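# Move the small gear from the tester to the tray

## Task

Remove the small gear from the tester and set it down inside the parts tray, where it must stay without the robot holding it.

## Robot and tools

Robot: two arms on a table. left_arm carries a left hand and sits on the +y side; right_arm carries a right hand on the -y side. The left hand mirrors the right one. Scene frame: origin at table height, midway between the nominal bases, +x out over the table, +z up. Calibrated bases: left_arm at (-0.032, +0.375, 0) m, right_arm at (-0.007, -0.355, 0) m, both turned almost not at all about z. Cameras: cam_high, cam_low (fixed, on a stand behind the arms), cam_left_wrist, cam_right_wrist (on the arms), each 672x504.

execute_actions(actions, cameras). actions is a list of actions. Each action is a table of 1 to 15 rows, one row per 1/30 s control step; a table shorter than 15 rows repeats its final row for the remaining steps, so one action lasts 0.5 s. Every row is a single list of 48 numbers in [-1, 1] covering both arms, even if one arm stays still: left_arm dx, dy, dz, rx, ry, rz; 16 left hand motor numbers; left current_limit; left speed; then right_arm dx, dy, dz, rx, ry, rz; 16 right hand motor numbers; right current_limit; right speed.

Arm numbers are offsets, not poses. They are measured from that arm's Hand target as it stood when the action began, along that arm's own base axes, and every row of the action counts from that same start (rows do not stack). The next action starts from the new Hand target, so sending the same offset again moves further. Scale: 1.0 equals 0.6 m for dx, dy, dz and 180 degrees for rotation; rx, ry, rz form one rotation vector, turning about the Hand target position. A translation longer than 1.0 is shortened along its direction. All zeros re-asks for the current target. Per step the commanded orientation is clipped to within 40 degrees of the measured one. The hand point often stops a little short (friction, weight, a sagging elbow on this arm that leaves the hand low); if it rests short, send the remaining gap as a new offset, commanding higher when lifting. Tiny moves may not start. To stop pushing against something, command the target back past the hand point.

Hand motor numbers are absolute goal angles, each scaled linearly between its two stops (degrees at +1, at -1; value when straight). Order per hand: index_mcp, index_abd, index_pip, index_dip, middle_mcp, middle_abd, middle_pip, middle_dip, ring_mcp, ring_abd, ring_pip, ring_dip, thumb_cmc, thumb_axl, thumb_mcp, thumb_ipl. Finger _mcp (-18, +128; +0.75), _pip (-29, +108; +0.58), _dip (-21, +117; +0.70) curl toward the palm as the number goes toward -1; _abd (-60, +60; 0.00) swings the finger sideways, away from the thumb toward -1. thumb_cmc (-20, +120; +0.71) brings the thumb in front of the palm toward -1; thumb_axl (-27, +140; +0.68) rotates the thumb about its own straight line; thumb_mcp (-69, +109; +0.23) and thumb_ipl (-77, +108; +0.17) bend it. A 0 is a real goal: to hold a hand unchanged, resend its hand_goal, hand_current_limit and hand_speed. current_limit maps -1..+1 to 0..550 mA (floor 11 mA) for all that hand's motors; very low values may not lift a finger. speed maps to (speed+1)/2 of 8.5 rad/s. Initial values: current_limit +0.4, speed -0.6; settings persist until changed.

cameras: list of names, ["all"], or []. If omitted, an empty actions list returns all images and a non-empty one returns none. An unknown name rejects the call. An empty actions list also reports the scene number and other usually omitted lines.

zoom_image(camera, region): camera is one of the four names and must be in the most recent images; region is [x0, y0, x1, y1] in pixels from the top-left, at most 504 wide and 504 tall.

finished_scene(scene): ends the current scene permanently; scene is its number. Call only when the gear rests in the tray on its own.

Hand geometry (right hand; left is mirrored in x): hand point axes +z along straight fingers toward tips, +x across the palm away from the thumb, +y out of the palm face (palm surface at y = -0.062 m). Finger knuckles sit at z = -0.017, tips 0.139 m beyond; straight thumb points sideways, tip 0.154 m to the thumb side at z = -0.092. Fingertips have rubber caps on their last 0.03 m. A rigid mast near the wrist (x +0.05 to +0.10, z -0.16 to -0.11, up to y = +0.06) can collide with things.

Results: end_effector_position (m) and end_effector_quat_wxyz per arm in its base frame, possibly a few cm off; Hand target (the clipped commanded pose future offsets start from); joint positions, velocities ("within noise" when still) and torques (include gravity; joints 3 and 4 wrap at ±28 N m); position samples at some steps. Per hand: hand_goal (written goals), hand_measured (actual hinge values, same scale; resending these loosens a grip), hand_current_ma (positive pushes toward -1), hand_state per motor: moving, goal, blocked (still and pressing, or stuck), overload (shut down). A finger only presses while its goal lies past the object's surface.

Avoid: dropping the gear or releasing it while moving; letting it fall from height or off the table; striking fixed or heavy items; very hard pushes; any contact or squeeze between the two arms or hands. Watch motor current: 495 mA or more for 5 s shuts a motor off for 10 s. Watch heat: a MOTOR HOT line appears at 85 °C, and at 100 °C that arm drops and stays stopped 30 to 60 s; holding loads, outstretched arms and unreachable targets heat motors, even while you think. During an arm stop, hand commands are discarded. The robot keeps its last command while you reason, and objects may get a brief external nudge.

Each tool is called after "Call:" by a JSON object that holds its "method" and its "body".

## Session

Call:
{"method": "execute_actions", "body": {"actions": []}}

Scene clock: 0.00 s.
left_arm: end_effector_position=(+0.4614, -0.3339, +0.2540) hand_goal=(+0.754, +0.000, +0.576, +0.696, +0.754, +0.000, +0.576, +0.696, +0.754, +0.000, +0.576, +0.696, +0.714, +0.678, +0.226, +0.168) hand_measured=(+0.754, +0.000, +0.576, +0.696, +0.754, +0.000, +0.576, +0.696, +0.754, +0.000, +0.576, +0.696, +0.714, +0.678, +0.226, +0.168) hand_current_ma=(+0, +0, +0, +0, +0, +0, +0, +0, +0, +0, +0, +0, +0, +0, +0, +0) hand_state=(goal, goal, goal, goal, goal, goal, goal, goal, goal, goal, goal, goal, goal, goal, goal, goal) hand_current_limit=0.40 hand_speed=-0.60 end_effector_quat_wxyz=(+0.480, +0.311, +0.820, -0.027) | right_arm: end_effector_position=(+0.6454, +0.0556, +0.3191) hand_goal=(+0.754, +0.000, +0.576, +0.696, +0.754, +0.000, +0.576, +0.696, +0.754, +0.000, +0.576, +0.696, +0.714, +0.678, +0.226, +0.168) hand_measured=(+0.754, +0.000, +0.576, +0.696, +0.754, +0.000, +0.576, +0.696, +0.754, +0.000, +0.576, +0.696, +0.714, +0.678, +0.226, +0.168) hand_current_ma=(+0, +0, +0, +0, +0, +0, +0, +0, +0, +0, +0, +0, +0, +0, +0, +0) hand_state=(goal, goal, goal, goal, goal, goal, goal, goal, goal, goal, goal, goal, goal, goal, goal, goal) hand_current_limit=0.40 hand_speed=-0.60 end_effector_quat_wxyz=(+0.018, +0.966, +0.084, +0.245)
Joint positions: left_arm=[-0.883 1.433 1.091 -0.278 -0.387 -1.527] | right_arm=[0.245 1.801 1.953 -1.236 0.109 1.615]
Joint velocities: within noise
Joint torques (N m): no reading
Heat: left arm: hottest waist 32 °C; right arm: hottest shoulder 35 °C.
Hand target: left_arm +0.4663, -0.3399, +0.2703; +0.493, +0.305, +0.814, -0.035 | right_arm +0.6509, +0.0570, +0.3211; +0.017, +0.964, +0.084, +0.250

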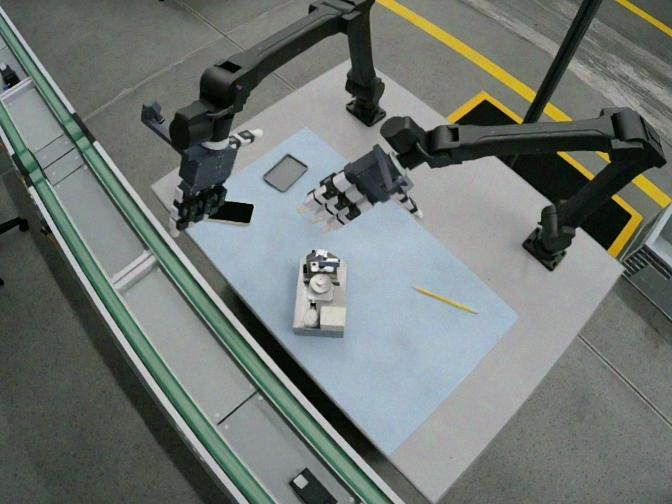

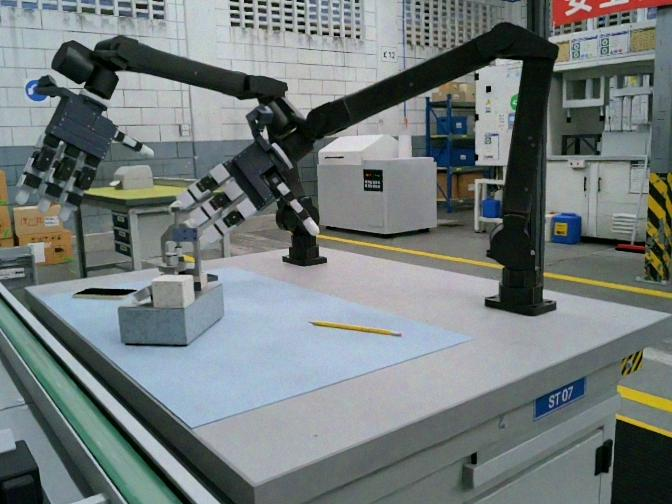

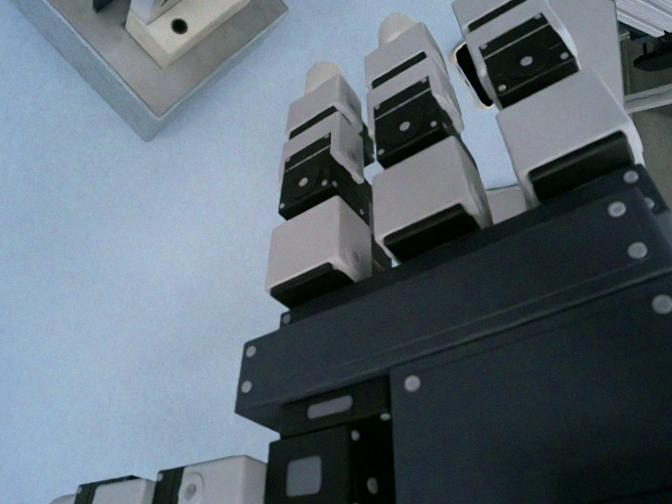

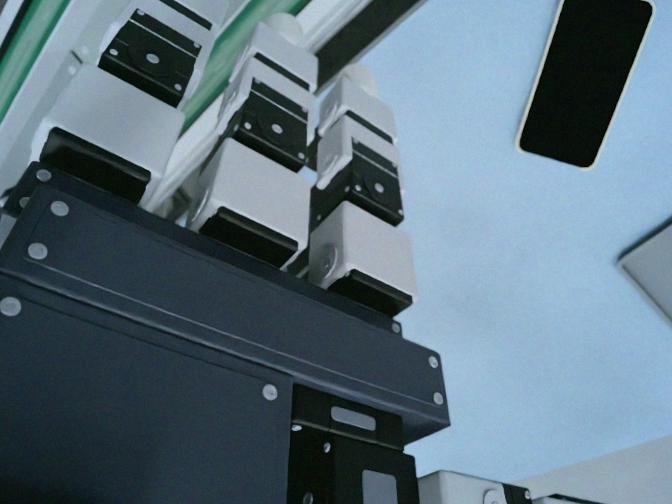

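Call:
{"method": "zoom_image", "body": {"camera": "cam_high", "region": [240, 130, 400, 350]}}

Call:
{"method": "zoom_image", "body": {"camera": "cam_low", "region": [100, 180, 260, 360]}}

Call:
{"method": "zoom_image", "body": {"camera": "cam_high", "region": [280, 240, 360, 345]}}

Scaled by 2.291 from the camera's 672x504 image, which has a finer 960x720 frame.

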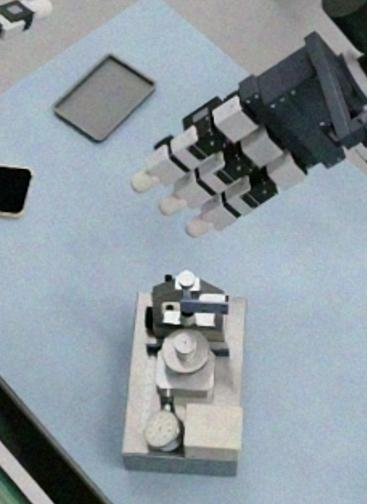

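Scaled by 2.800 from the camera's 672x504 image, which has a finer 960x720 frame.

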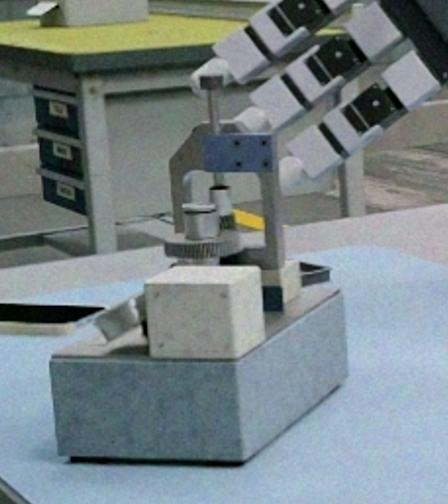

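Scaled by 4.800 from the camera's 672x504 image, which has a finer 960x720 frame.

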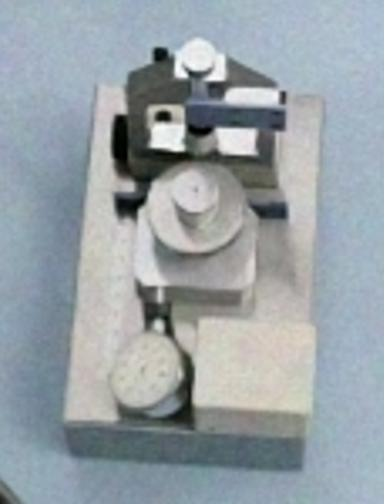

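Call:
{"method": "execute_actions", "body": {"actions": [[[-0.1,0.2,0.15,0,0,0,0.754,0,0.576,0.696,0.754,0,0.576,0.696,0.754,0,0.576,0.696,0.714,0.678,0.226,0.168,0.4,-0.6,0,0.1,0,0,0,0,0.754,0,0.576,0.696,0.754,0,0.576,0.696,0.754,0,0.576,0.696,0.714,0.678,0.226,0.168,0.4,-0.6]],[[-0.1,0.2,0.1,0,0,0,0.754,0,0.576,0.696,0.754,0,0.576,0.696,0.754,0,0.576,0.696,0.714,0.678,0.226,0.168,0.4,-0.6,0,0.1,0,0,0,0,0.754,0,0.576,0.696,0.754,0,0.576,0.696,0.754,0,0.576,0.696,0.714,0.678,0.226,0.168,0.4,-0.6]]], "cameras": ["all"]}}

Scene clock: 67.10 s.
left_arm: end_effector_position=(+0.3435, -0.1042, +0.4050) hand_goal=(+0.754, +0.000, +0.576, +0.696, +0.754, +0.000, +0.576, +0.696, +0.754, +0.000, +0.576, +0.696, +0.714, +0.678, +0.226, +0.168) hand_measured=(+0.756, +0.002, +0.576, +0.696, +0.756, +0.002, +0.576, +0.696, +0.756, +0.002, +0.576, +0.696, +0.716, +0.678, +0.224, +0.168) hand_current_ma=(+2, +1, +0, +0, +1, +1, +0, +0, +1, +1, +0, +0, +1, +0, -2, +0) hand_state=(goal, goal, goal, goal, goal, goal, goal, goal, goal, goal, goal, goal, goal, goal, goal, goal) hand_current_limit=0.40 hand_speed=-0.60 end_effector_quat_wxyz=(+0.485, +0.307, +0.818, -0.038) | right_arm: end_effector_position=(+0.6408, +0.1767, +0.3157) hand_goal=(+0.754, +0.000, +0.576, +0.696, +0.754, +0.000, +0.576, +0.696, +0.754, +0.000, +0.576, +0.696, +0.714, +0.678, +0.226, +0.168) hand_measured=(+0.754, +0.000, +0.576, +0.696, +0.754, +0.000, +0.576, +0.696, +0.754, +0.000, +0.576, +0.696, +0.714, +0.678, +0.224, +0.168) hand_current_ma=(+0, +0, +0, +0, +0, +0, +0, +0, +0, +0, +0, +0, +0, +0, -1, +0) hand_state=(goal, goal, goal, goal, goal, goal, goal, goal, goal, goal, goal, goal, goal, goal, goal, goal) hand_current_limit=0.40 hand_speed=-0.60 end_effector_quat_wxyz=(+0.018, +0.965, +0.092, +0.245)
Joint positions: left_arm=[-0.611 0.713 0.991 -0.838 -0.148 -1.382] | right_arm=[0.437 1.917 2.114 -1.309 0.192 1.772]
Joint torques (N m): left_arm=[0.03 -1.96 12.67 1.99 0.11 0.18] | right_arm=[-0.26 -15.79 14.04 0.88 0.33 0.07]
Heat: left arm: hottest elbow 40 °C; right arm: hottest shoulder 38 °C.
Hand target: left_arm +0.3463, -0.1000, +0.4203; +0.493, +0.305, +0.814, -0.035 | right_arm +0.6508, +0.1772, +0.3211; +0.017, +0.964, +0.084, +0.250
Off the commanded pose: left_arm 0.016 m, 1 deg | right_arm 0.011 m, 1 deg.
Step readings (end_effector_position of left_arm | right_arm):
0: (+0.4614, -0.3339, +0.2540) | (+0.6454, +0.0556, +0.3191)
1: (+0.4612, -0.3337, +0.2544) | (+0.6453, +0.0558, +0.3191)
2: (+0.4595, -0.3322, +0.2548) | (+0.6448, +0.0558, +0.3196)
4: (+0.4494, -0.3169, +0.2606) | (+0.6432, +0.0595, +0.3203)
8: (+0.4263, -0.2632, +0.3071) | (+0.6413, +0.0879, +0.3190)
15: (+0.3997, -0.2173, +0.3758) | (+0.6398, +0.1194, +0.3122)
16: (+0.3987, -0.2169, +0.3747) | (+0.6398, +0.1191, +0.3118)
17: (+0.3972, -0.2151, +0.3713) | (+0.6399, +0.1195, +0.3126)
19: (+0.3892, -0.1992, +0.3646) | (+0.6422, +0.1232, +0.3156)
23: (+0.3671, -0.1417, +0.3847) | (+0.6449, +0.1458, +0.3184)
30: (+0.3375, -0.1008, +0.4171) | (+0.6405, +0.1763, +0.3151)

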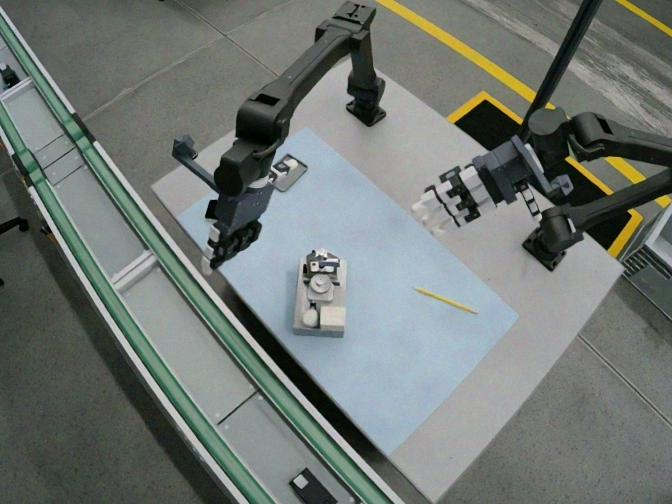

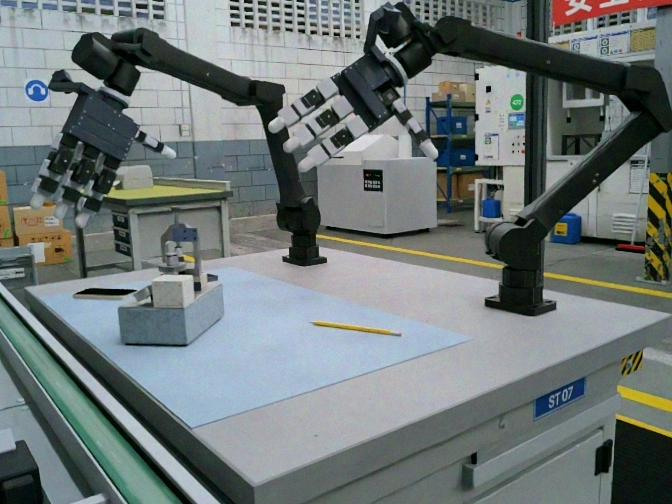

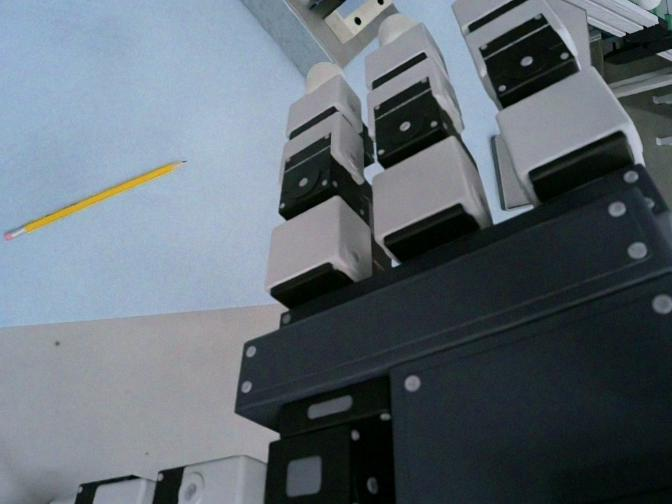

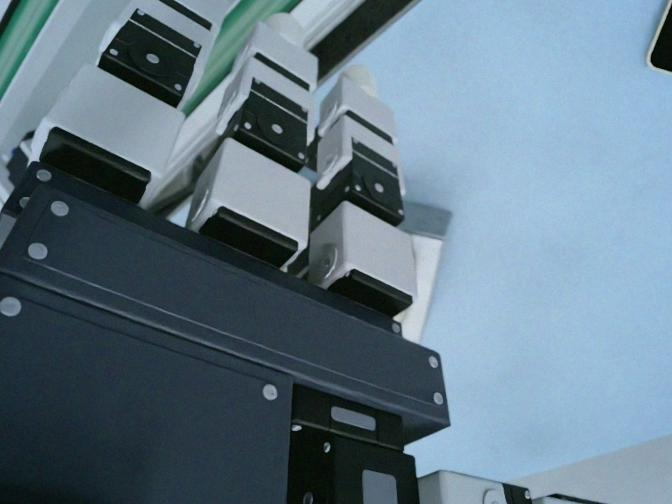

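Call:
{"method": "zoom_image", "body": {"camera": "cam_low", "region": [110, 195, 235, 355]}}

Call:
{"method": "zoom_image", "body": {"camera": "cam_high", "region": [280, 240, 360, 300]}}

Call:
{"method": "zoom_image", "body": {"camera": "cam_low", "region": [140, 200, 220, 280]}}

Scaled by 3.150 from the camera's 672x504 image, which has a finer 960x720 frame.

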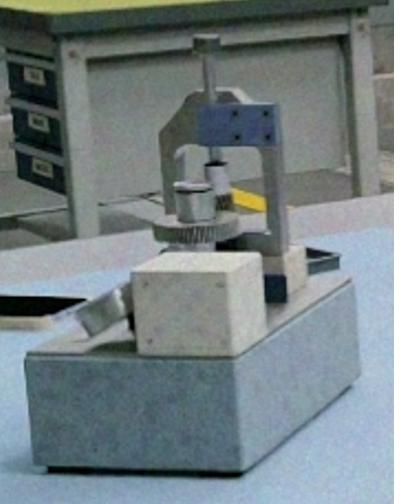

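Scaled by 6.300 from the camera's 672x504 image, which has a finer 960x720 frame.

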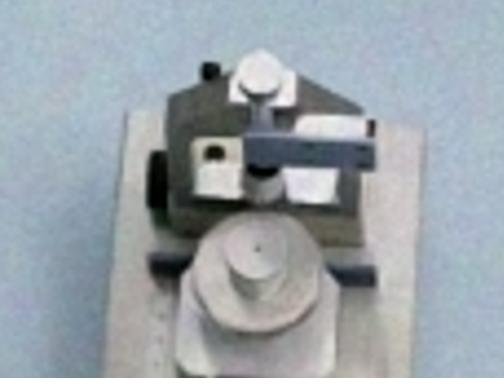

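Scaled by 6.300 from the camera's 672x504 image, which has a finer 960x720 frame.

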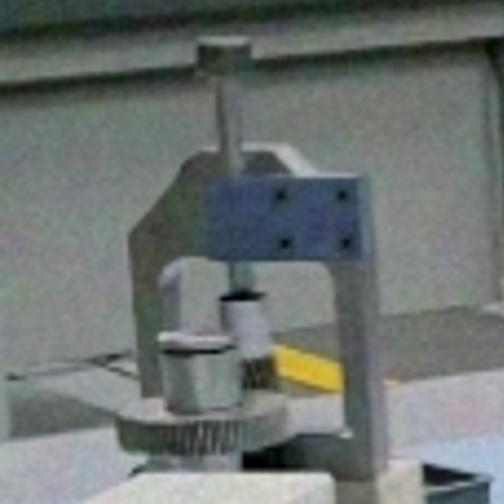

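Call:
{"method": "execute_actions", "body": {"actions": [[[0.045,-0.044,-0.2,0,0,0.08,0.754,0,-0.8,-0.6,0.754,0,-0.8,-0.6,0.754,0,-0.8,-0.6,0.714,0.678,0.226,0.168,0.4,-0.6,0,-0.08,0,0,0,0,0.754,0,0.576,0.696,0.754,0,0.576,0.696,0.754,0,0.576,0.696,0.714,0.678,0.226,0.168,0.4,-0.6]],[[0.045,-0.044,-0.23,0,0,0.08,0.754,0,-0.8,-0.6,0.754,0,-0.8,-0.6,0.754,0,-0.8,-0.6,0.714,0.678,0.226,0.168,0.4,-0.6,0,-0.08,0,0,0,0,0.754,0,0.576,0.696,0.754,0,0.576,0.696,0.754,0,0.576,0.696,0.714,0.678,0.226,0.168,0.4,-0.6]]], "cameras": ["all"]}}

Call:
{"method": "zoom_image", "body": {"camera": "cam_left_wrist", "region": [200, 0, 500, 225]}}

Scene clock: 103.57 s.
left_arm: end_effector_position=(+0.3905, -0.1425, +0.1486) hand_goal=(+0.754, +0.000, -0.800, -0.600, +0.754, +0.000, -0.800, -0.600, +0.754, +0.000, -0.800, -0.600, +0.714, +0.678, +0.226, +0.168) hand_measured=(+0.756, +0.002, -0.796, -0.598, +0.756, +0.002, -0.796, -0.598, +0.756, +0.002, -0.794, -0.598, +0.716, +0.678, +0.224, +0.168) hand_current_ma=(+2, +1, +4, +2, +1, +1, +5, +2, +1, +1, +6, +2, +1, +0, -2, +0) hand_state=(goal, goal, goal, goal, goal, goal, goal, goal, goal, goal, goal, goal, goal, goal, goal, goal) hand_current_limit=0.40 hand_speed=-0.60 end_effector_quat_wxyz=(+0.468, +0.109, +0.871, +0.103) | right_arm: end_effector_position=(+0.6497, +0.0800, +0.3249) hand_goal=(+0.754, +0.000, +0.576, +0.696, +0.754, +0.000, +0.576, +0.696, +0.754, +0.000, +0.576, +0.696, +0.714, +0.678, +0.226, +0.168) hand_measured=(+0.754, +0.000, +0.576, +0.696, +0.754, +0.000, +0.576, +0.696, +0.754, +0.000, +0.576, +0.696, +0.714, +0.678, +0.224, +0.168) hand_current_ma=(+0, +0, +0, +0, +0, +0, +0, +0, +0, +0, +0, +0, +0, +0, -1, +0) hand_state=(goal, goal, goal, goal, goal, goal, goal, goal, goal, goal, goal, goal, goal, goal, goal, goal) hand_current_limit=0.40 hand_speed=-0.60 end_effector_quat_wxyz=(+0.018, +0.965, +0.079, +0.248)
Joint positions: left_arm=[-0.772 1.303 0.674 -0.152 -0.693 -1.794] | right_arm=[0.284 1.836 2.017 -1.264 0.131 1.659]
Joint torques (N m): left_arm=[-1.49 -9.93 11.1 2.28 -0.63 -0.06] | right_arm=[0.21 -16.97 8.39 1.91 0.01 -0.08]
Heat: left arm: hottest elbow 41 °C; right arm: hottest shoulder 38 °C.
Hand target: left_arm +0.4003, -0.1527, +0.1623; +0.486, +0.093, +0.864, +0.089 | right_arm +0.6508, +0.0810, +0.3209; +0.017, +0.965, +0.084, +0.250
Off the commanded pose: left_arm 0.020 m, 3 deg | right_arm 0.004 m, 1 deg.
Step readings (end_effector_position of left_arm | right_arm):
0: (+0.3435, -0.1042, +0.4050) | (+0.6407, +0.1767, +0.3157)
1: (+0.3437, -0.1034, +0.4054) | (+0.6408, +0.1764, +0.3157)
2: (+0.3454, -0.0990, +0.4050) | (+0.6414, +0.1749, +0.3155)
4: (+0.3494, -0.0926, +0.3969) | (+0.6425, +0.1728, +0.3149)
8: (+0.3555, -0.1046, +0.3384) | (+0.6454, +0.1518, +0.3172)
15: (+0.3706, -0.1218, +0.2888) | (+0.6490, +0.1261, +0.3272)
16: (+0.3712, -0.1216, +0.2893) | (+0.6491, +0.1260, +0.3276)
17: (+0.3724, -0.1198, +0.2898) | (+0.6491, +0.1254, +0.3269)
19: (+0.3761, -0.1201, +0.2798) | (+0.6471, +0.1223, +0.3239)
23: (+0.3811, -0.1316, +0.2128) | (+0.6447, +0.1041, +0.3211)
30: (+0.3886, -0.1410, +0.1474) | (+0.6492, +0.0800, +0.3249)

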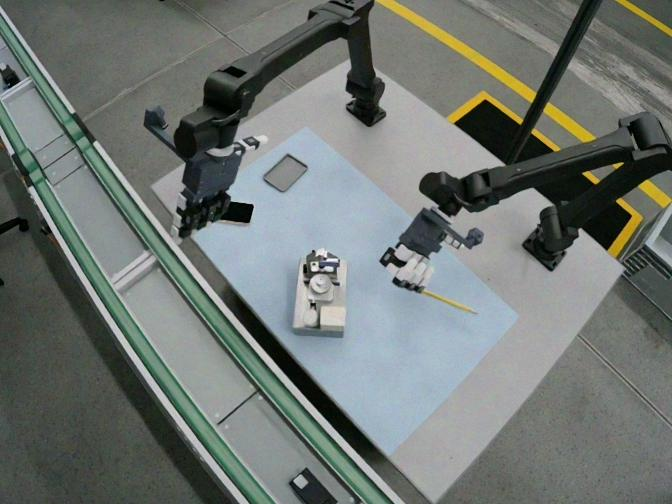

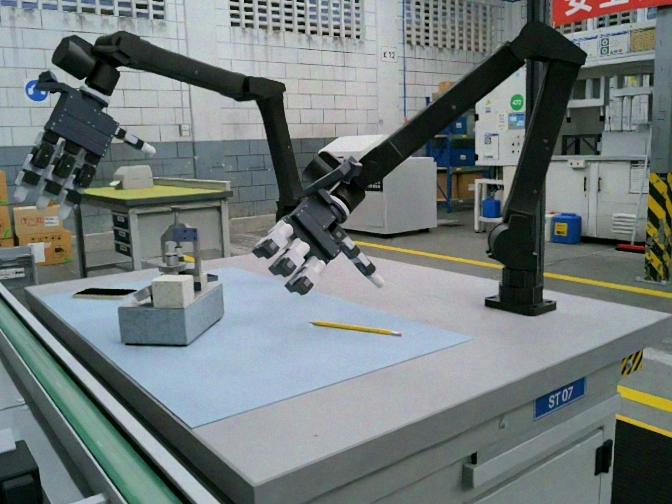

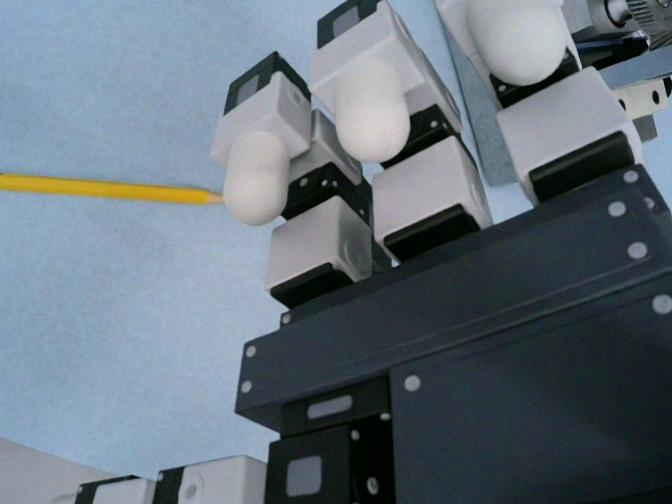

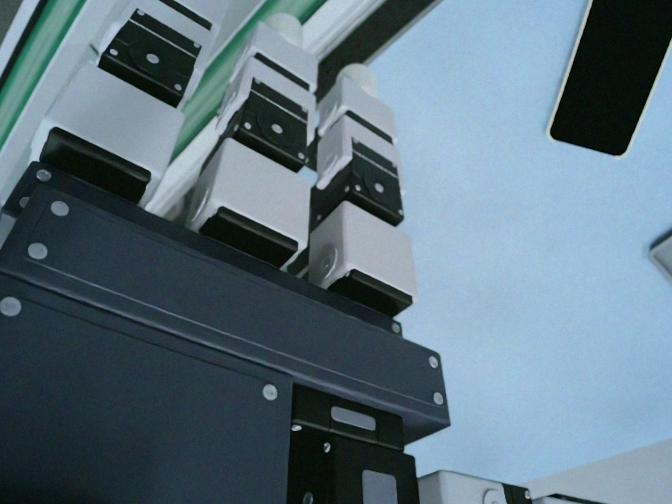

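Scaled by 1.680 from the camera's 672x504 image, which has a finer 960x720 frame.

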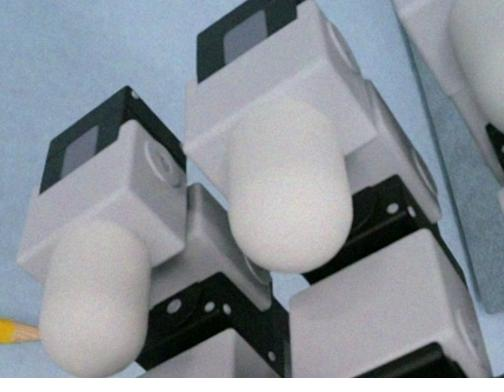

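Call:
{"method": "execute_actions", "body": {"actions": [[[-0.027,-0.06,0.0,0,0,-0.15,1,0,-0.8,-0.6,1,0,-0.8,-0.6,1,0,-0.8,-0.6,0.714,0.678,0.226,0.168,0.4,-0.6,0,0,0,0,0,0,0.754,0,0.576,0.696,0.754,0,0.576,0.696,0.754,0,0.576,0.696,0.714,0.678,0.226,0.168,0.4,-0.6]],[[0,-0.03,0,0,0,-0.13,1,0,-0.8,-0.6,1,0,-0.8,-0.6,1,0,-0.8,-0.6,0.714,0.678,0.226,0.168,0.4,-0.6,0,0,0,0,0,0,0.754,0,0.576,0.696,0.754,0,0.576,0.696,0.754,0,0.576,0.696,0.714,0.678,0.226,0.168,0.4,-0.6]]], "cameras": ["cam_left_wrist","cam_high"]}}

Scene clock: 113.10 s.
left_arm: end_effector_position=(+0.3824, -0.2125, +0.1610) hand_goal=(+1.000, +0.000, -0.800, -0.600, +1.000, +0.000, -0.800, -0.600, +1.000, +0.000, -0.800, -0.600, +0.714, +0.678, +0.226, +0.168) hand_measured=(+1.000, +0.002, -0.796, -0.598, +1.000, +0.002, -0.796, -0.598, +1.000, +0.002, -0.796, -0.598, +0.716, +0.678, +0.224, +0.168) hand_current_ma=(+0, +1, +3, +2, +0, +1, +4, +2, +0, +1, +5, +2, +1, +0, -2, +0) hand_state=(goal, goal, goal, goal, goal, goal, goal, goal, goal, goal, goal, goal, goal, goal, goal, goal) hand_current_limit=0.40 hand_speed=-0.60 end_effector_quat_wxyz=(+0.477, +0.451, +0.743, -0.131) | right_arm: end_effector_position=(+0.6498, +0.0800, +0.3249) hand_goal=(+0.754, +0.000, +0.576, +0.696, +0.754, +0.000, +0.576, +0.696, +0.754, +0.000, +0.576, +0.696, +0.714, +0.678, +0.226, +0.168) hand_measured=(+0.754, +0.000, +0.576, +0.696, +0.754, +0.000, +0.576, +0.696, +0.754, +0.000, +0.576, +0.696, +0.714, +0.678, +0.224, +0.168) hand_current_ma=(+0, +0, +0, +0, +0, +0, +0, +0, +0, +0, +0, +0, +0, +0, -1, +0) hand_state=(goal, goal, goal, goal, goal, goal, goal, goal, goal, goal, goal, goal, goal, goal, goal, goal) hand_current_limit=0.40 hand_speed=-0.60 end_effector_quat_wxyz=(+0.018, +0.965, +0.079, +0.248)
Joint positions: left_arm=[-0.649 1.026 0.465 0.02 0.141 -1.209] | right_arm=[0.284 1.836 2.017 -1.264 0.131 1.658]
Joint torques (N m): left_arm=[-0.32 -7 9.03 1.87 0.3 0.14] | right_arm=[0.03 -16.97 8.38 1.89 0.01 -0.1]
Heat: left arm: hottest elbow 41 °C; right arm: hottest shoulder 38 °C.
Hand target: left_arm +0.3840, -0.2068, +0.1622; +0.478, +0.452, +0.742, -0.127 | right_arm +0.6508, +0.0810, +0.3209; +0.017, +0.965, +0.084, +0.250
Off the commanded pose: left_arm 0.006 m, 1 deg | right_arm 0.004 m, 1 deg.
Step readings (end_effector_position of left_arm | right_arm):
0: (+0.3905, -0.1425, +0.1486) | (+0.6498, +0.0800, +0.3249)
1: (+0.3911, -0.1438, +0.1482) | (+0.6498, +0.0800, +0.3249)
2: (+0.3929, -0.1499, +0.1457) | (+0.6498, +0.0800, +0.3249)
4: (+0.3936, -0.1670, +0.1423) | (+0.6498, +0.0800, +0.3249)
8: (+0.3830, -0.1855, +0.1508) | (+0.6498, +0.0800, +0.3249)
15: (+0.3814, -0.1942, +0.1616) | (+0.6498, +0.0800, +0.3249)
16: (+0.3812, -0.1966, +0.1601) | (+0.6498, +0.0800, +0.3249)
17: (+0.3809, -0.2039, +0.1566) | (+0.6498, +0.0800, +0.3249)
19: (+0.3772, -0.2157, +0.1495) | (+0.6498, +0.0800, +0.3249)
23: (+0.3718, -0.2159, +0.1485) | (+0.6498, +0.0800, +0.3249)
30: (+0.3811, -0.2108, +0.1588) | (+0.6498, +0.0800, +0.3249)
Images, in order (width x height): cam_high 672x504, cam_left_wrist 672x504.

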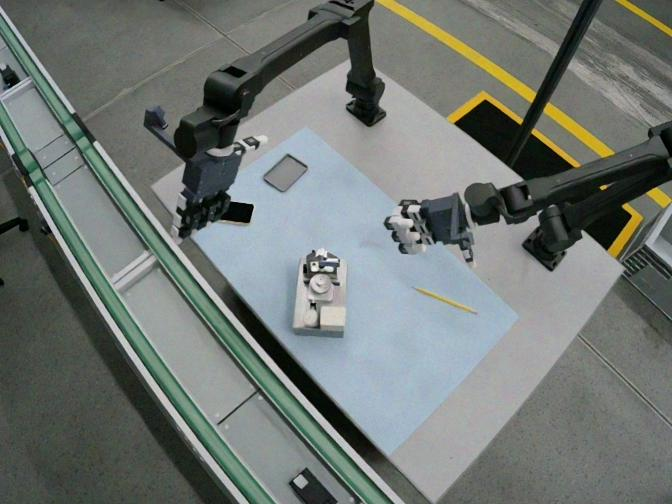

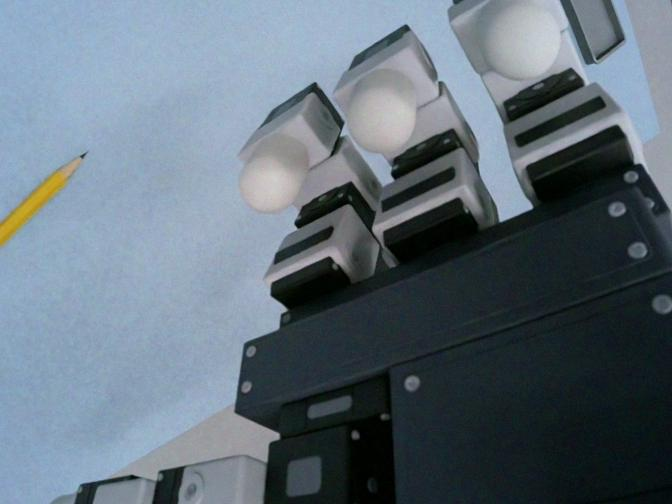

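Call:
{"method": "execute_actions", "body": {"actions": [[[0.03,0.02,0.05,0.011,-0.046,0.069,1,0,-0.8,-0.6,1,0,-0.8,-0.6,1,0,-0.8,-0.6,0.714,0.678,0.226,0.168,0.4,-0.6,0,0,0,0,0,0,0.754,0,0.576,0.696,0.754,0,0.576,0.696,0.754,0,0.576,0.696,0.714,0.678,0.226,0.168,0.4,-0.6]],[[0.02,0,0,0.011,-0.046,0.069,1,0,-0.8,-0.6,1,0,-0.8,-0.6,1,0,-0.8,-0.6,0.714,0.678,0.226,0.168,0.4,-0.6,0,0,0,0,0,0,0.754,0,0.576,0.696,0.754,0,0.576,0.696,0.754,0,0.576,0.696,0.714,0.678,0.226,0.168,0.4,-0.6]]], "cameras": ["cam_left_wrist","cam_high"]}}

Scene clock: 130.50 s.
left_arm: end_effector_position=(+0.4018, -0.1765, +0.1689) hand_goal=(+1.000, +0.000, -0.800, -0.600, +1.000, +0.000, -0.800, -0.600, +1.000, +0.000, -0.800, -0.600, +0.714, +0.678, +0.226, +0.168) hand_measured=(+1.000, +0.002, -0.796, -0.598, +1.000, +0.002, -0.796, -0.598, +1.000, +0.002, -0.796, -0.598, +0.716, +0.678, +0.224, +0.168) hand_current_ma=(+0, +1, +3, +2, +0, +1, +3, +2, +0, +1, +5, +2, +2, +0, -2, +0) hand_state=(goal, goal, goal, goal, goal, goal, goal, goal, goal, goal, goal, goal, goal, goal, goal, goal) hand_current_limit=0.40 hand_speed=-0.60 end_effector_quat_wxyz=(+0.555, +0.325, +0.762, +0.082) | right_arm: end_effector_position=(+0.6498, +0.0800, +0.3249) hand_goal=(+0.754, +0.000, +0.576, +0.696, +0.754, +0.000, +0.576, +0.696, +0.754, +0.000, +0.576, +0.696, +0.714, +0.678, +0.226, +0.168) hand_measured=(+0.754, +0.000, +0.576, +0.696, +0.754, +0.000, +0.576, +0.696, +0.754, +0.000, +0.576, +0.696, +0.714, +0.678, +0.224, +0.168) hand_current_ma=(+0, +0, +0, +0, +0, +0, +0, +0, +0, +0, +0, +0, +0, +0, -1, +0) hand_state=(goal, goal, goal, goal, goal, goal, goal, goal, goal, goal, goal, goal, goal, goal, goal, goal) hand_current_limit=0.40 hand_speed=-0.60 end_effector_quat_wxyz=(+0.018, +0.965, +0.079, +0.248)
Joint positions: left_arm=[-0.783 1.251 0.465 0.352 -0.486 -1.234] | right_arm=[0.284 1.836 2.017 -1.264 0.131 1.658]
Joint torques (N m): left_arm=[-2.08 -7.71 12.11 2.97 -0.31 0.02] | right_arm=[0.32 -16.97 8.38 1.84 0.04 -0.08]
Heat: left arm: hottest elbow 39 °C; right arm: hottest shoulder 37 °C.
Hand target: left_arm +0.4141, -0.1947, +0.1922; +0.579, +0.312, +0.750, +0.070 | right_arm +0.6508, +0.0810, +0.3209; +0.017, +0.965, +0.084, +0.250
Off the commanded pose: left_arm 0.032 m, 4 deg | right_arm 0.004 m, 1 deg.
Step readings (end_effector_position of left_arm | right_arm):
0: (+0.3825, -0.2126, +0.1610) | (+0.6498, +0.0800, +0.3249)
1: (+0.3830, -0.2113, +0.1612) | (+0.6498, +0.0800, +0.3249)
2: (+0.3855, -0.2042, +0.1633) | (+0.6498, +0.0800, +0.3249)
4: (+0.3911, -0.1886, +0.1710) | (+0.6498, +0.0800, +0.3249)
8: (+0.3956, -0.1789, +0.1828) | (+0.6498, +0.0800, +0.3249)
15: (+0.3954, -0.1834, +0.1783) | (+0.6498, +0.0800, +0.3249)
16: (+0.3958, -0.1820, +0.1789) | (+0.6498, +0.0800, +0.3249)
17: (+0.3968, -0.1769, +0.1824) | (+0.6498, +0.0800, +0.3249)
19: (+0.3990, -0.1701, +0.1872) | (+0.6498, +0.0800, +0.3249)
23: (+0.3999, -0.1743, +0.1745) | (+0.6498, +0.0800, +0.3249)
30: (+0.4012, -0.1766, +0.1664) | (+0.6498, +0.0800, +0.3249)
Images, in order (width x height): cam_high 672x504, cam_left_wrist 672x504.

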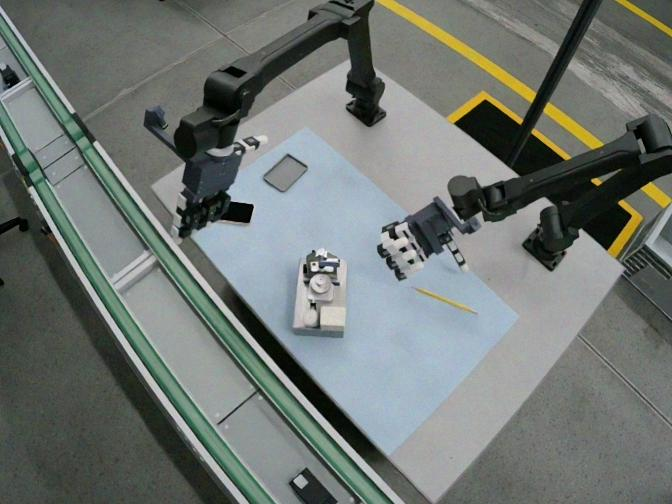

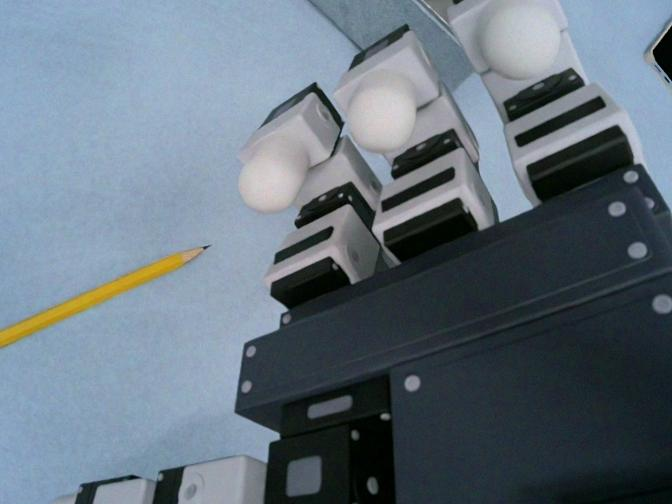

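Call:
{"method": "execute_actions", "body": {"actions": [[[0.0,-0.04,0.07,-0.027,-0.05,0.039,1,0,-0.8,-0.6,1,0,-0.8,-0.6,1,0,-0.8,-0.6,0.714,0.678,0.226,0.168,0.4,-0.6,0,0,0,0,0,0,0.754,0,0.576,0.696,0.754,0,0.576,0.696,0.754,0,0.576,0.696,0.714,0.678,0.226,0.168,0.4,-0.6]],[[0.0,-0.04,0.07,-0.027,-0.05,0.039,1,0,-0.8,-0.6,1,0,-0.8,-0.6,1,0,-0.8,-0.6,0.714,0.678,0.226,0.168,0.4,-0.6,0,0,0,0,0,0,0.754,0,0.576,0.696,0.754,0,0.576,0.696,0.754,0,0.576,0.696,0.714,0.678,0.226,0.168,0.4,-0.6]]], "cameras": ["cam_left_wrist","cam_high"]}}

Scene clock: 140.73 s.
left_arm: end_effector_position=(+0.4064, -0.2282, +0.2590) hand_goal=(+1.000, +0.000, -0.800, -0.600, +1.000, +0.000, -0.800, -0.600, +1.000, +0.000, -0.800, -0.600, +0.714, +0.678, +0.226, +0.168) hand_measured=(+1.000, +0.002, -0.798, -0.598, +1.000, +0.002, -0.796, -0.598, +1.000, +0.002, -0.796, -0.598, +0.716, +0.678, +0.224, +0.168) hand_current_ma=(+0, +1, +2, +2, +0, +1, +3, +2, +0, +1, +3, +2, +2, +0, -2, +0) hand_state=(goal, goal, goal, goal, goal, goal, goal, goal, goal, goal, goal, goal, goal, goal, goal, goal) hand_current_limit=0.40 hand_speed=-0.60 end_effector_quat_wxyz=(+0.686, +0.165, +0.696, +0.132) | right_arm: end_effector_position=(+0.6498, +0.0800, +0.3249) hand_goal=(+0.754, +0.000, +0.576, +0.696, +0.754, +0.000, +0.576, +0.696, +0.754, +0.000, +0.576, +0.696, +0.714, +0.678, +0.226, +0.168) hand_measured=(+0.754, +0.000, +0.576, +0.696, +0.754, +0.000, +0.576, +0.696, +0.754, +0.000, +0.576, +0.696, +0.714, +0.678, +0.224, +0.168) hand_current_ma=(+0, +0, +0, +0, +0, +0, +0, +0, +0, +0, +0, +0, +0, +0, -1, +0) hand_state=(goal, goal, goal, goal, goal, goal, goal, goal, goal, goal, goal, goal, goal, goal, goal, goal) hand_current_limit=0.40 hand_speed=-0.60 end_effector_quat_wxyz=(+0.018, +0.965, +0.079, +0.248)
Joint positions: left_arm=[-0.93 1.422 0.661 0.724 -0.888 -1.177] | right_arm=[0.284 1.836 2.017 -1.264 0.131 1.658]
Joint torques (N m): left_arm=[-1.79 -10.52 12.05 2.77 -0.09 0.15] | right_arm=[0.03 -16.97 8.36 1.95 0.03 -0.09]
Heat: left arm: hottest elbow 39 °C; right arm: hottest shoulder 37 °C.
Hand target: left_arm +0.4141, -0.2428, +0.2764; +0.700, +0.154, +0.686, +0.125 | right_arm +0.6508, +0.0810, +0.3209; +0.017, +0.965, +0.084, +0.250
Off the commanded pose: left_arm 0.024 m, 2 deg | right_arm 0.004 m, 1 deg.
Step readings (end_effector_position of left_arm | right_arm):
0: (+0.4019, -0.1766, +0.1690) | (+0.6498, +0.0800, +0.3249)
1: (+0.4017, -0.1757, +0.1699) | (+0.6498, +0.0800, +0.3249)
2: (+0.4002, -0.1730, +0.1731) | (+0.6498, +0.0800, +0.3249)
4: (+0.3976, -0.1710, +0.1835) | (+0.6498, +0.0800, +0.3249)
8: (+0.3993, -0.1910, +0.2052) | (+0.6498, +0.0800, +0.3249)
15: (+0.4039, -0.2032, +0.2189) | (+0.6498, +0.0800, +0.3249)
16: (+0.4037, -0.2024, +0.2186) | (+0.6498, +0.0800, +0.3249)
17: (+0.4019, -0.1994, +0.2202) | (+0.6498, +0.0800, +0.3249)
19: (+0.3995, -0.1970, +0.2267) | (+0.6498, +0.0800, +0.3249)
23: (+0.4025, -0.2149, +0.2438) | (+0.6498, +0.0800, +0.3249)
30: (+0.4056, -0.2269, +0.2604) | (+0.6498, +0.0800, +0.3249)
Images, in order (width x height): cam_high 672x504, cam_left_wrist 672x504.

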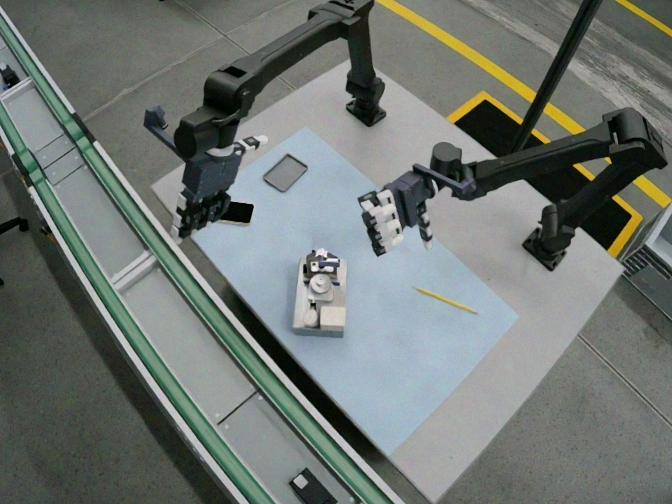

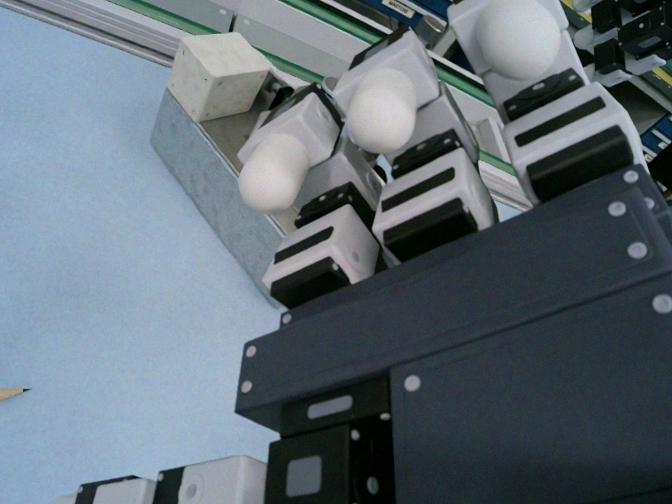

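Call:
{"method": "execute_actions", "body": {"actions": [[[0.0,0,0.05,-0.078,-0.086,-0.038,1,0,-0.8,-0.6,1,0,-0.8,-0.6,1,0,-0.8,-0.6,0.714,0.678,0.226,0.168,0.4,-0.6,0,0,0,0,0,0,0.754,0,0.576,0.696,0.754,0,0.576,0.696,0.754,0,0.576,0.696,0.714,0.678,0.226,0.168,0.4,-0.6]]], "cameras": ["cam_left_wrist"]}}

Scene clock: 148.50 s.
left_arm: end_effector_position=(+0.4093, -0.2459, +0.3043) hand_goal=(+1.000, +0.000, -0.800, -0.600, +1.000, +0.000, -0.800, -0.600, +1.000, +0.000, -0.800, -0.600, +0.714, +0.678, +0.226, +0.168) hand_measured=(+1.000, +0.002, -0.798, -0.598, +1.000, +0.002, -0.798, -0.598, +1.000, +0.002, -0.798, -0.598, +0.716, +0.678, +0.226, +0.168) hand_current_ma=(+0, +1, +1, +2, +0, +1, +2, +2, +0, +1, +2, +2, +2, +0, -1, +0) hand_state=(goal, goal, goal, goal, goal, goal, goal, goal, goal, goal, goal, goal, goal, goal, goal, goal) hand_current_limit=0.40 hand_speed=-0.60 end_effector_quat_wxyz=(+0.802, +0.093, +0.590, +0.010) | right_arm: end_effector_position=(+0.6498, +0.0800, +0.3249) hand_goal=(+0.754, +0.000, +0.576, +0.696, +0.754, +0.000, +0.576, +0.696, +0.754, +0.000, +0.576, +0.696, +0.714, +0.678, +0.226, +0.168) hand_measured=(+0.754, +0.000, +0.576, +0.696, +0.754, +0.000, +0.576, +0.696, +0.754, +0.000, +0.576, +0.696, +0.714, +0.678, +0.224, +0.168) hand_current_ma=(+0, +0, +0, +0, +0, +0, +0, +0, +0, +0, +0, +0, +0, +0, -1, +0) hand_state=(goal, goal, goal, goal, goal, goal, goal, goal, goal, goal, goal, goal, goal, goal, goal, goal) hand_current_limit=0.40 hand_speed=-0.60 end_effector_quat_wxyz=(+0.018, +0.965, +0.079, +0.248)
Joint positions: left_arm=[-0.929 1.484 0.661 1.224 -0.745 -1.123] | right_arm=[0.284 1.836 2.017 -1.264 0.131 1.658]
Joint torques (N m): left_arm=[0.09 -11.05 8.05 2.56 0.56 0.18] | right_arm=[0.21 -17.08 8.42 1.88 0.03 -0.09]
Heat: left arm: hottest elbow 39 °C; right arm: hottest shoulder 37 °C.
Hand target: left_arm +0.4142, -0.2427, +0.3063; +0.806, +0.090, +0.585, +0.018 | right_arm +0.6508, +0.0810, +0.3209; +0.017, +0.965, +0.084, +0.250
Off the commanded pose: left_arm 0.006 m, 1 deg | right_arm 0.004 m, 1 deg.
Step readings (end_effector_position of left_arm | right_arm):
0: (+0.4064, -0.2282, +0.2590) | (+0.6498, +0.0800, +0.3249)
1: (+0.4067, -0.2288, +0.2596) | (+0.6498, +0.0800, +0.3249)
2: (+0.4077, -0.2312, +0.2626) | (+0.6498, +0.0800, +0.3249)
4: (+0.4102, -0.2380, +0.2753) | (+0.6498, +0.0800, +0.3249)
8: (+0.4091, -0.2417, +0.3011) | (+0.6498, +0.0800, +0.3249)
15: (+0.4082, -0.2436, +0.3093) | (+0.6498, +0.0800, +0.3249)
Images, in order (width x height): cam_left_wrist 672x504.

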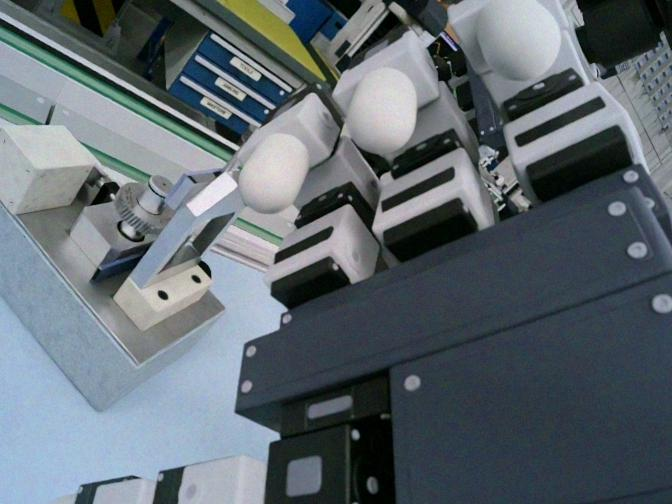

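Good view. Zoom in.

Call:
{"method": "zoom_image", "body": {"camera": "cam_left_wrist", "region": [70, 150, 250, 330]}}

Call:
{"method": "zoom_image", "body": {"camera": "cam_left_wrist", "region": [100, 160, 190, 250]}}

Scaled by 2.800 from the camera's 672x504 image, which has a finer 960x720 frame.

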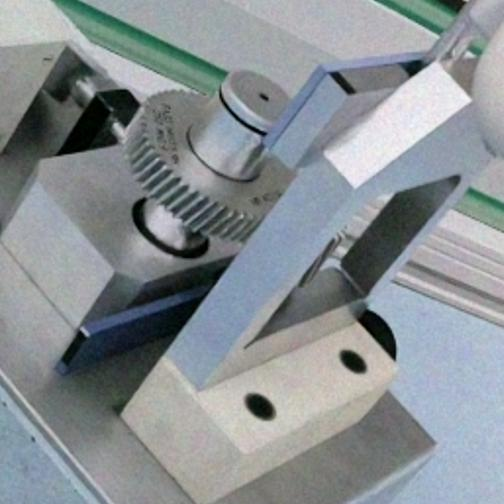

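Scaled by 5.600 from the camera's 672x504 image, which has a finer 960x720 frame.

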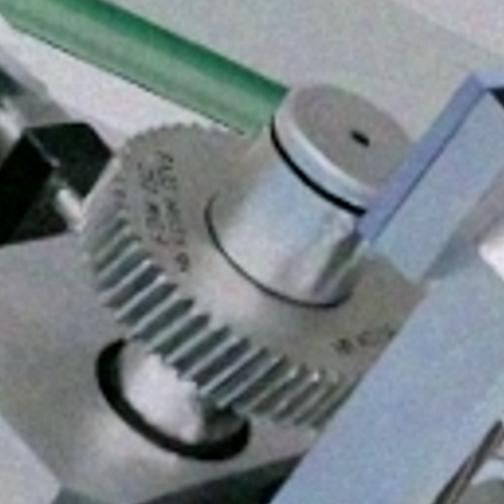

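Call:
{"method": "execute_actions", "body": {"actions": [[[0.06,0.1,0.0,0,0,-0.13,1,0,-0.8,-0.6,1,0,-0.8,-0.6,1,0,-0.8,-0.6,0.714,0.678,0.226,0.168,0.4,-0.6,0,0,0,0,0,0,0.754,0,0.576,0.696,0.754,0,0.576,0.696,0.754,0,0.576,0.696,0.714,0.678,0.226,0.168,0.4,-0.6]],[[0.1,0.02,0.0,0,0,-0.13,1,0,-0.8,-0.6,1,0,-0.8,-0.6,1,0,-0.8,-0.6,0.714,0.678,0.226,0.168,0.4,-0.6,0,0,0,0,0,0,0.754,0,0.576,0.696,0.754,0,0.576,0.696,0.754,0,0.576,0.696,0.714,0.678,0.226,0.168,0.4,-0.6]],[[0.1,0.0,0.0,0,0,-0.13,1,0,-0.8,-0.6,1,0,-0.8,-0.6,1,0,-0.8,-0.6,0.714,0.678,0.226,0.168,0.4,-0.6,0,0,0,0,0,0,0.754,0,0.576,0.696,0.754,0,0.576,0.696,0.754,0,0.576,0.696,0.714,0.678,0.226,0.168,0.4,-0.6]]], "cameras": ["cam_left_wrist","cam_high"]}}

Scene clock: 181.00 s.
left_arm: end_effector_position=(+0.5572, -0.1677, +0.2904) hand_goal=(+1.000, +0.000, -0.800, -0.600, +1.000, +0.000, -0.800, -0.600, +1.000, +0.000, -0.800, -0.600, +0.714, +0.678, +0.226, +0.168) hand_measured=(+1.000, +0.002, -0.798, -0.598, +1.000, +0.002, -0.798, -0.598, +1.000, +0.002, -0.798, -0.598, +0.716, +0.678, +0.226, +0.168) hand_current_ma=(+0, +1, +1, +2, +0, +1, +1, +2, +0, +1, +1, +2, +2, +0, +0, +0) hand_state=(goal, goal, goal, goal, goal, goal, goal, goal, goal, goal, goal, goal, goal, goal, goal, goal) hand_current_limit=0.40 hand_speed=-0.60 end_effector_quat_wxyz=(+0.657, +0.409, +0.462, -0.433) | right_arm: end_effector_position=(+0.6498, +0.0800, +0.3249) hand_goal=(+0.754, +0.000, +0.576, +0.696, +0.754, +0.000, +0.576, +0.696, +0.754, +0.000, +0.576, +0.696, +0.714, +0.678, +0.226, +0.168) hand_measured=(+0.754, +0.000, +0.576, +0.696, +0.754, +0.000, +0.576, +0.696, +0.754, +0.000, +0.576, +0.696, +0.714, +0.678, +0.224, +0.168) hand_current_ma=(+0, +0, +0, +0, +0, +0, +0, +0, +0, +0, +0, +0, +0, +0, -1, +0) hand_state=(goal, goal, goal, goal, goal, goal, goal, goal, goal, goal, goal, goal, goal, goal, goal, goal) hand_current_limit=0.40 hand_speed=-0.60 end_effector_quat_wxyz=(+0.018, +0.965, +0.079, +0.248)
Joint positions: left_arm=[-0.058 1.653 0.795 1.522 1.171 -2.054] | right_arm=[0.284 1.836 2.017 -1.264 0.131 1.658]
Joint torques (N m): left_arm=[-1.44 -13.1 10.55 1.87 -0.38 -0.07] | right_arm=[0.26 -17.14 8.4 1.89 0.02 -0.07]
Heat: left arm: hottest elbow 37 °C; right arm: hottest shoulder 37 °C.
Hand target: left_arm +0.5701, -0.1707, +0.3062; +0.669, +0.410, +0.427, -0.449 | right_arm +0.6508, +0.0810, +0.3209; +0.017, +0.965, +0.084, +0.250
Off the commanded pose: left_arm 0.021 m, 5 deg | right_arm 0.004 m, 1 deg.
Step readings (end_effector_position of left_arm | right_arm):
0: (+0.4093, -0.2459, +0.3044) | (+0.6498, +0.0800, +0.3249)
1: (+0.4101, -0.2474, +0.3049) | (+0.6498, +0.0800, +0.3249)
2: (+0.4149, -0.2549, +0.3071) | (+0.6498, +0.0800, +0.3249)
4: (+0.4218, -0.2568, +0.3063) | (+0.6498, +0.0800, +0.3249)
8: (+0.4333, -0.2107, +0.2998) | (+0.6498, +0.0800, +0.3249)
15: (+0.4463, -0.1861, +0.3123) | (+0.6498, +0.0800, +0.3249)
16: (+0.4467, -0.1891, +0.3121) | (+0.6498, +0.0800, +0.3249)
17: (+0.4492, -0.1975, +0.3120) | (+0.6498, +0.0800, +0.3249)
19: (+0.4543, -0.2069, +0.3104) | (+0.6498, +0.0800, +0.3249)
23: (+0.4744, -0.1784, +0.2984) | (+0.6498, +0.0800, +0.3249)
30: (+0.4927, -0.1669, +0.2785) | (+0.6498, +0.0800, +0.3249)
31: (+0.4927, -0.1705, +0.2785) | (+0.6498, +0.0800, +0.3249)
32: (+0.4921, -0.1784, +0.2792) | (+0.6498, +0.0800, +0.3249)
34: (+0.4959, -0.1901, +0.2815) | (+0.6498, +0.0800, +0.3249)
38: (+0.5311, -0.1734, +0.2889) | (+0.6498, +0.0800, +0.3249)
45: (+0.5570, -0.1641, +0.2911) | (+0.6498, +0.0800, +0.3249)
Images, in order (width x height): cam_high 672x504, cam_left_wrist 672x504.

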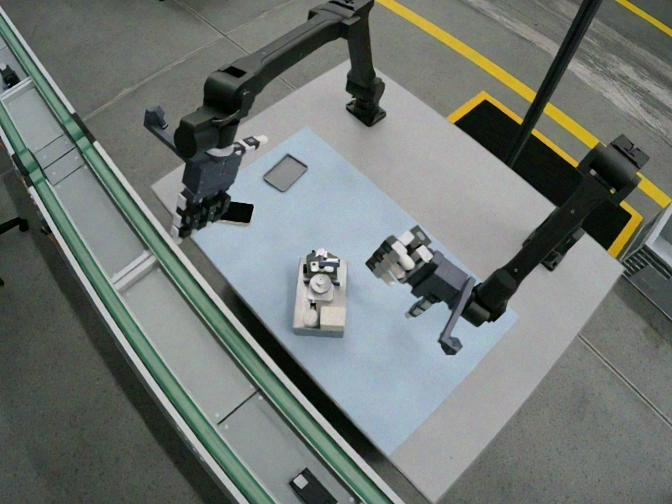

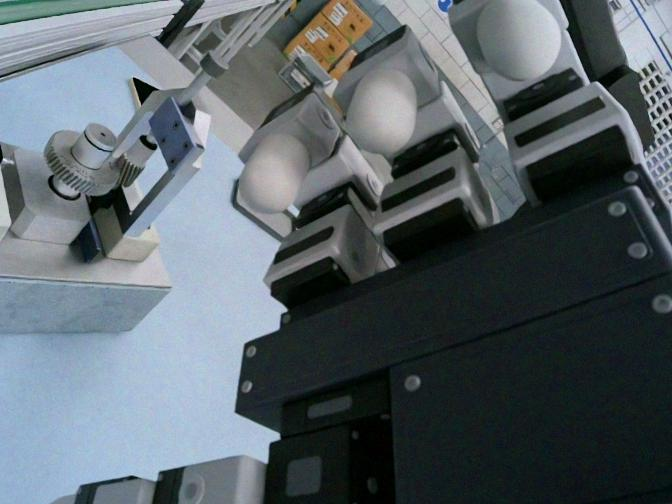

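Excellent view.

Call:
{"method": "zoom_image", "body": {"camera": "cam_left_wrist", "region": [80, 60, 240, 220]}}

Call:
{"method": "zoom_image", "body": {"camera": "cam_left_wrist", "region": [90, 110, 180, 200]}}

Scaled by 3.150 from the camera's 672x504 image, which has a finer 960x720 frame.

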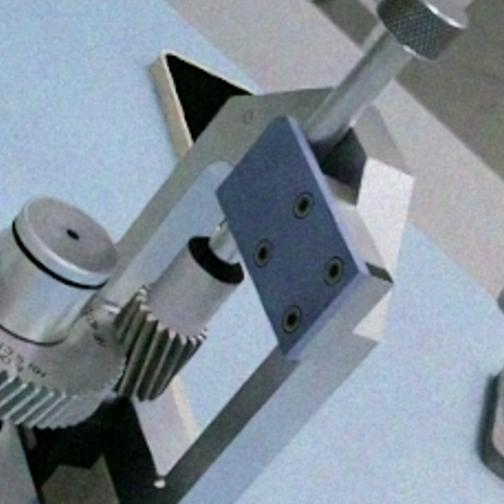

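Scaled by 5.600 from the camera's 672x504 image, which has a finer 960x720 frame.

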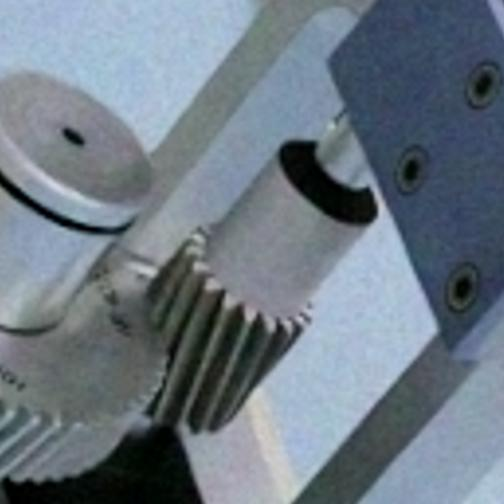

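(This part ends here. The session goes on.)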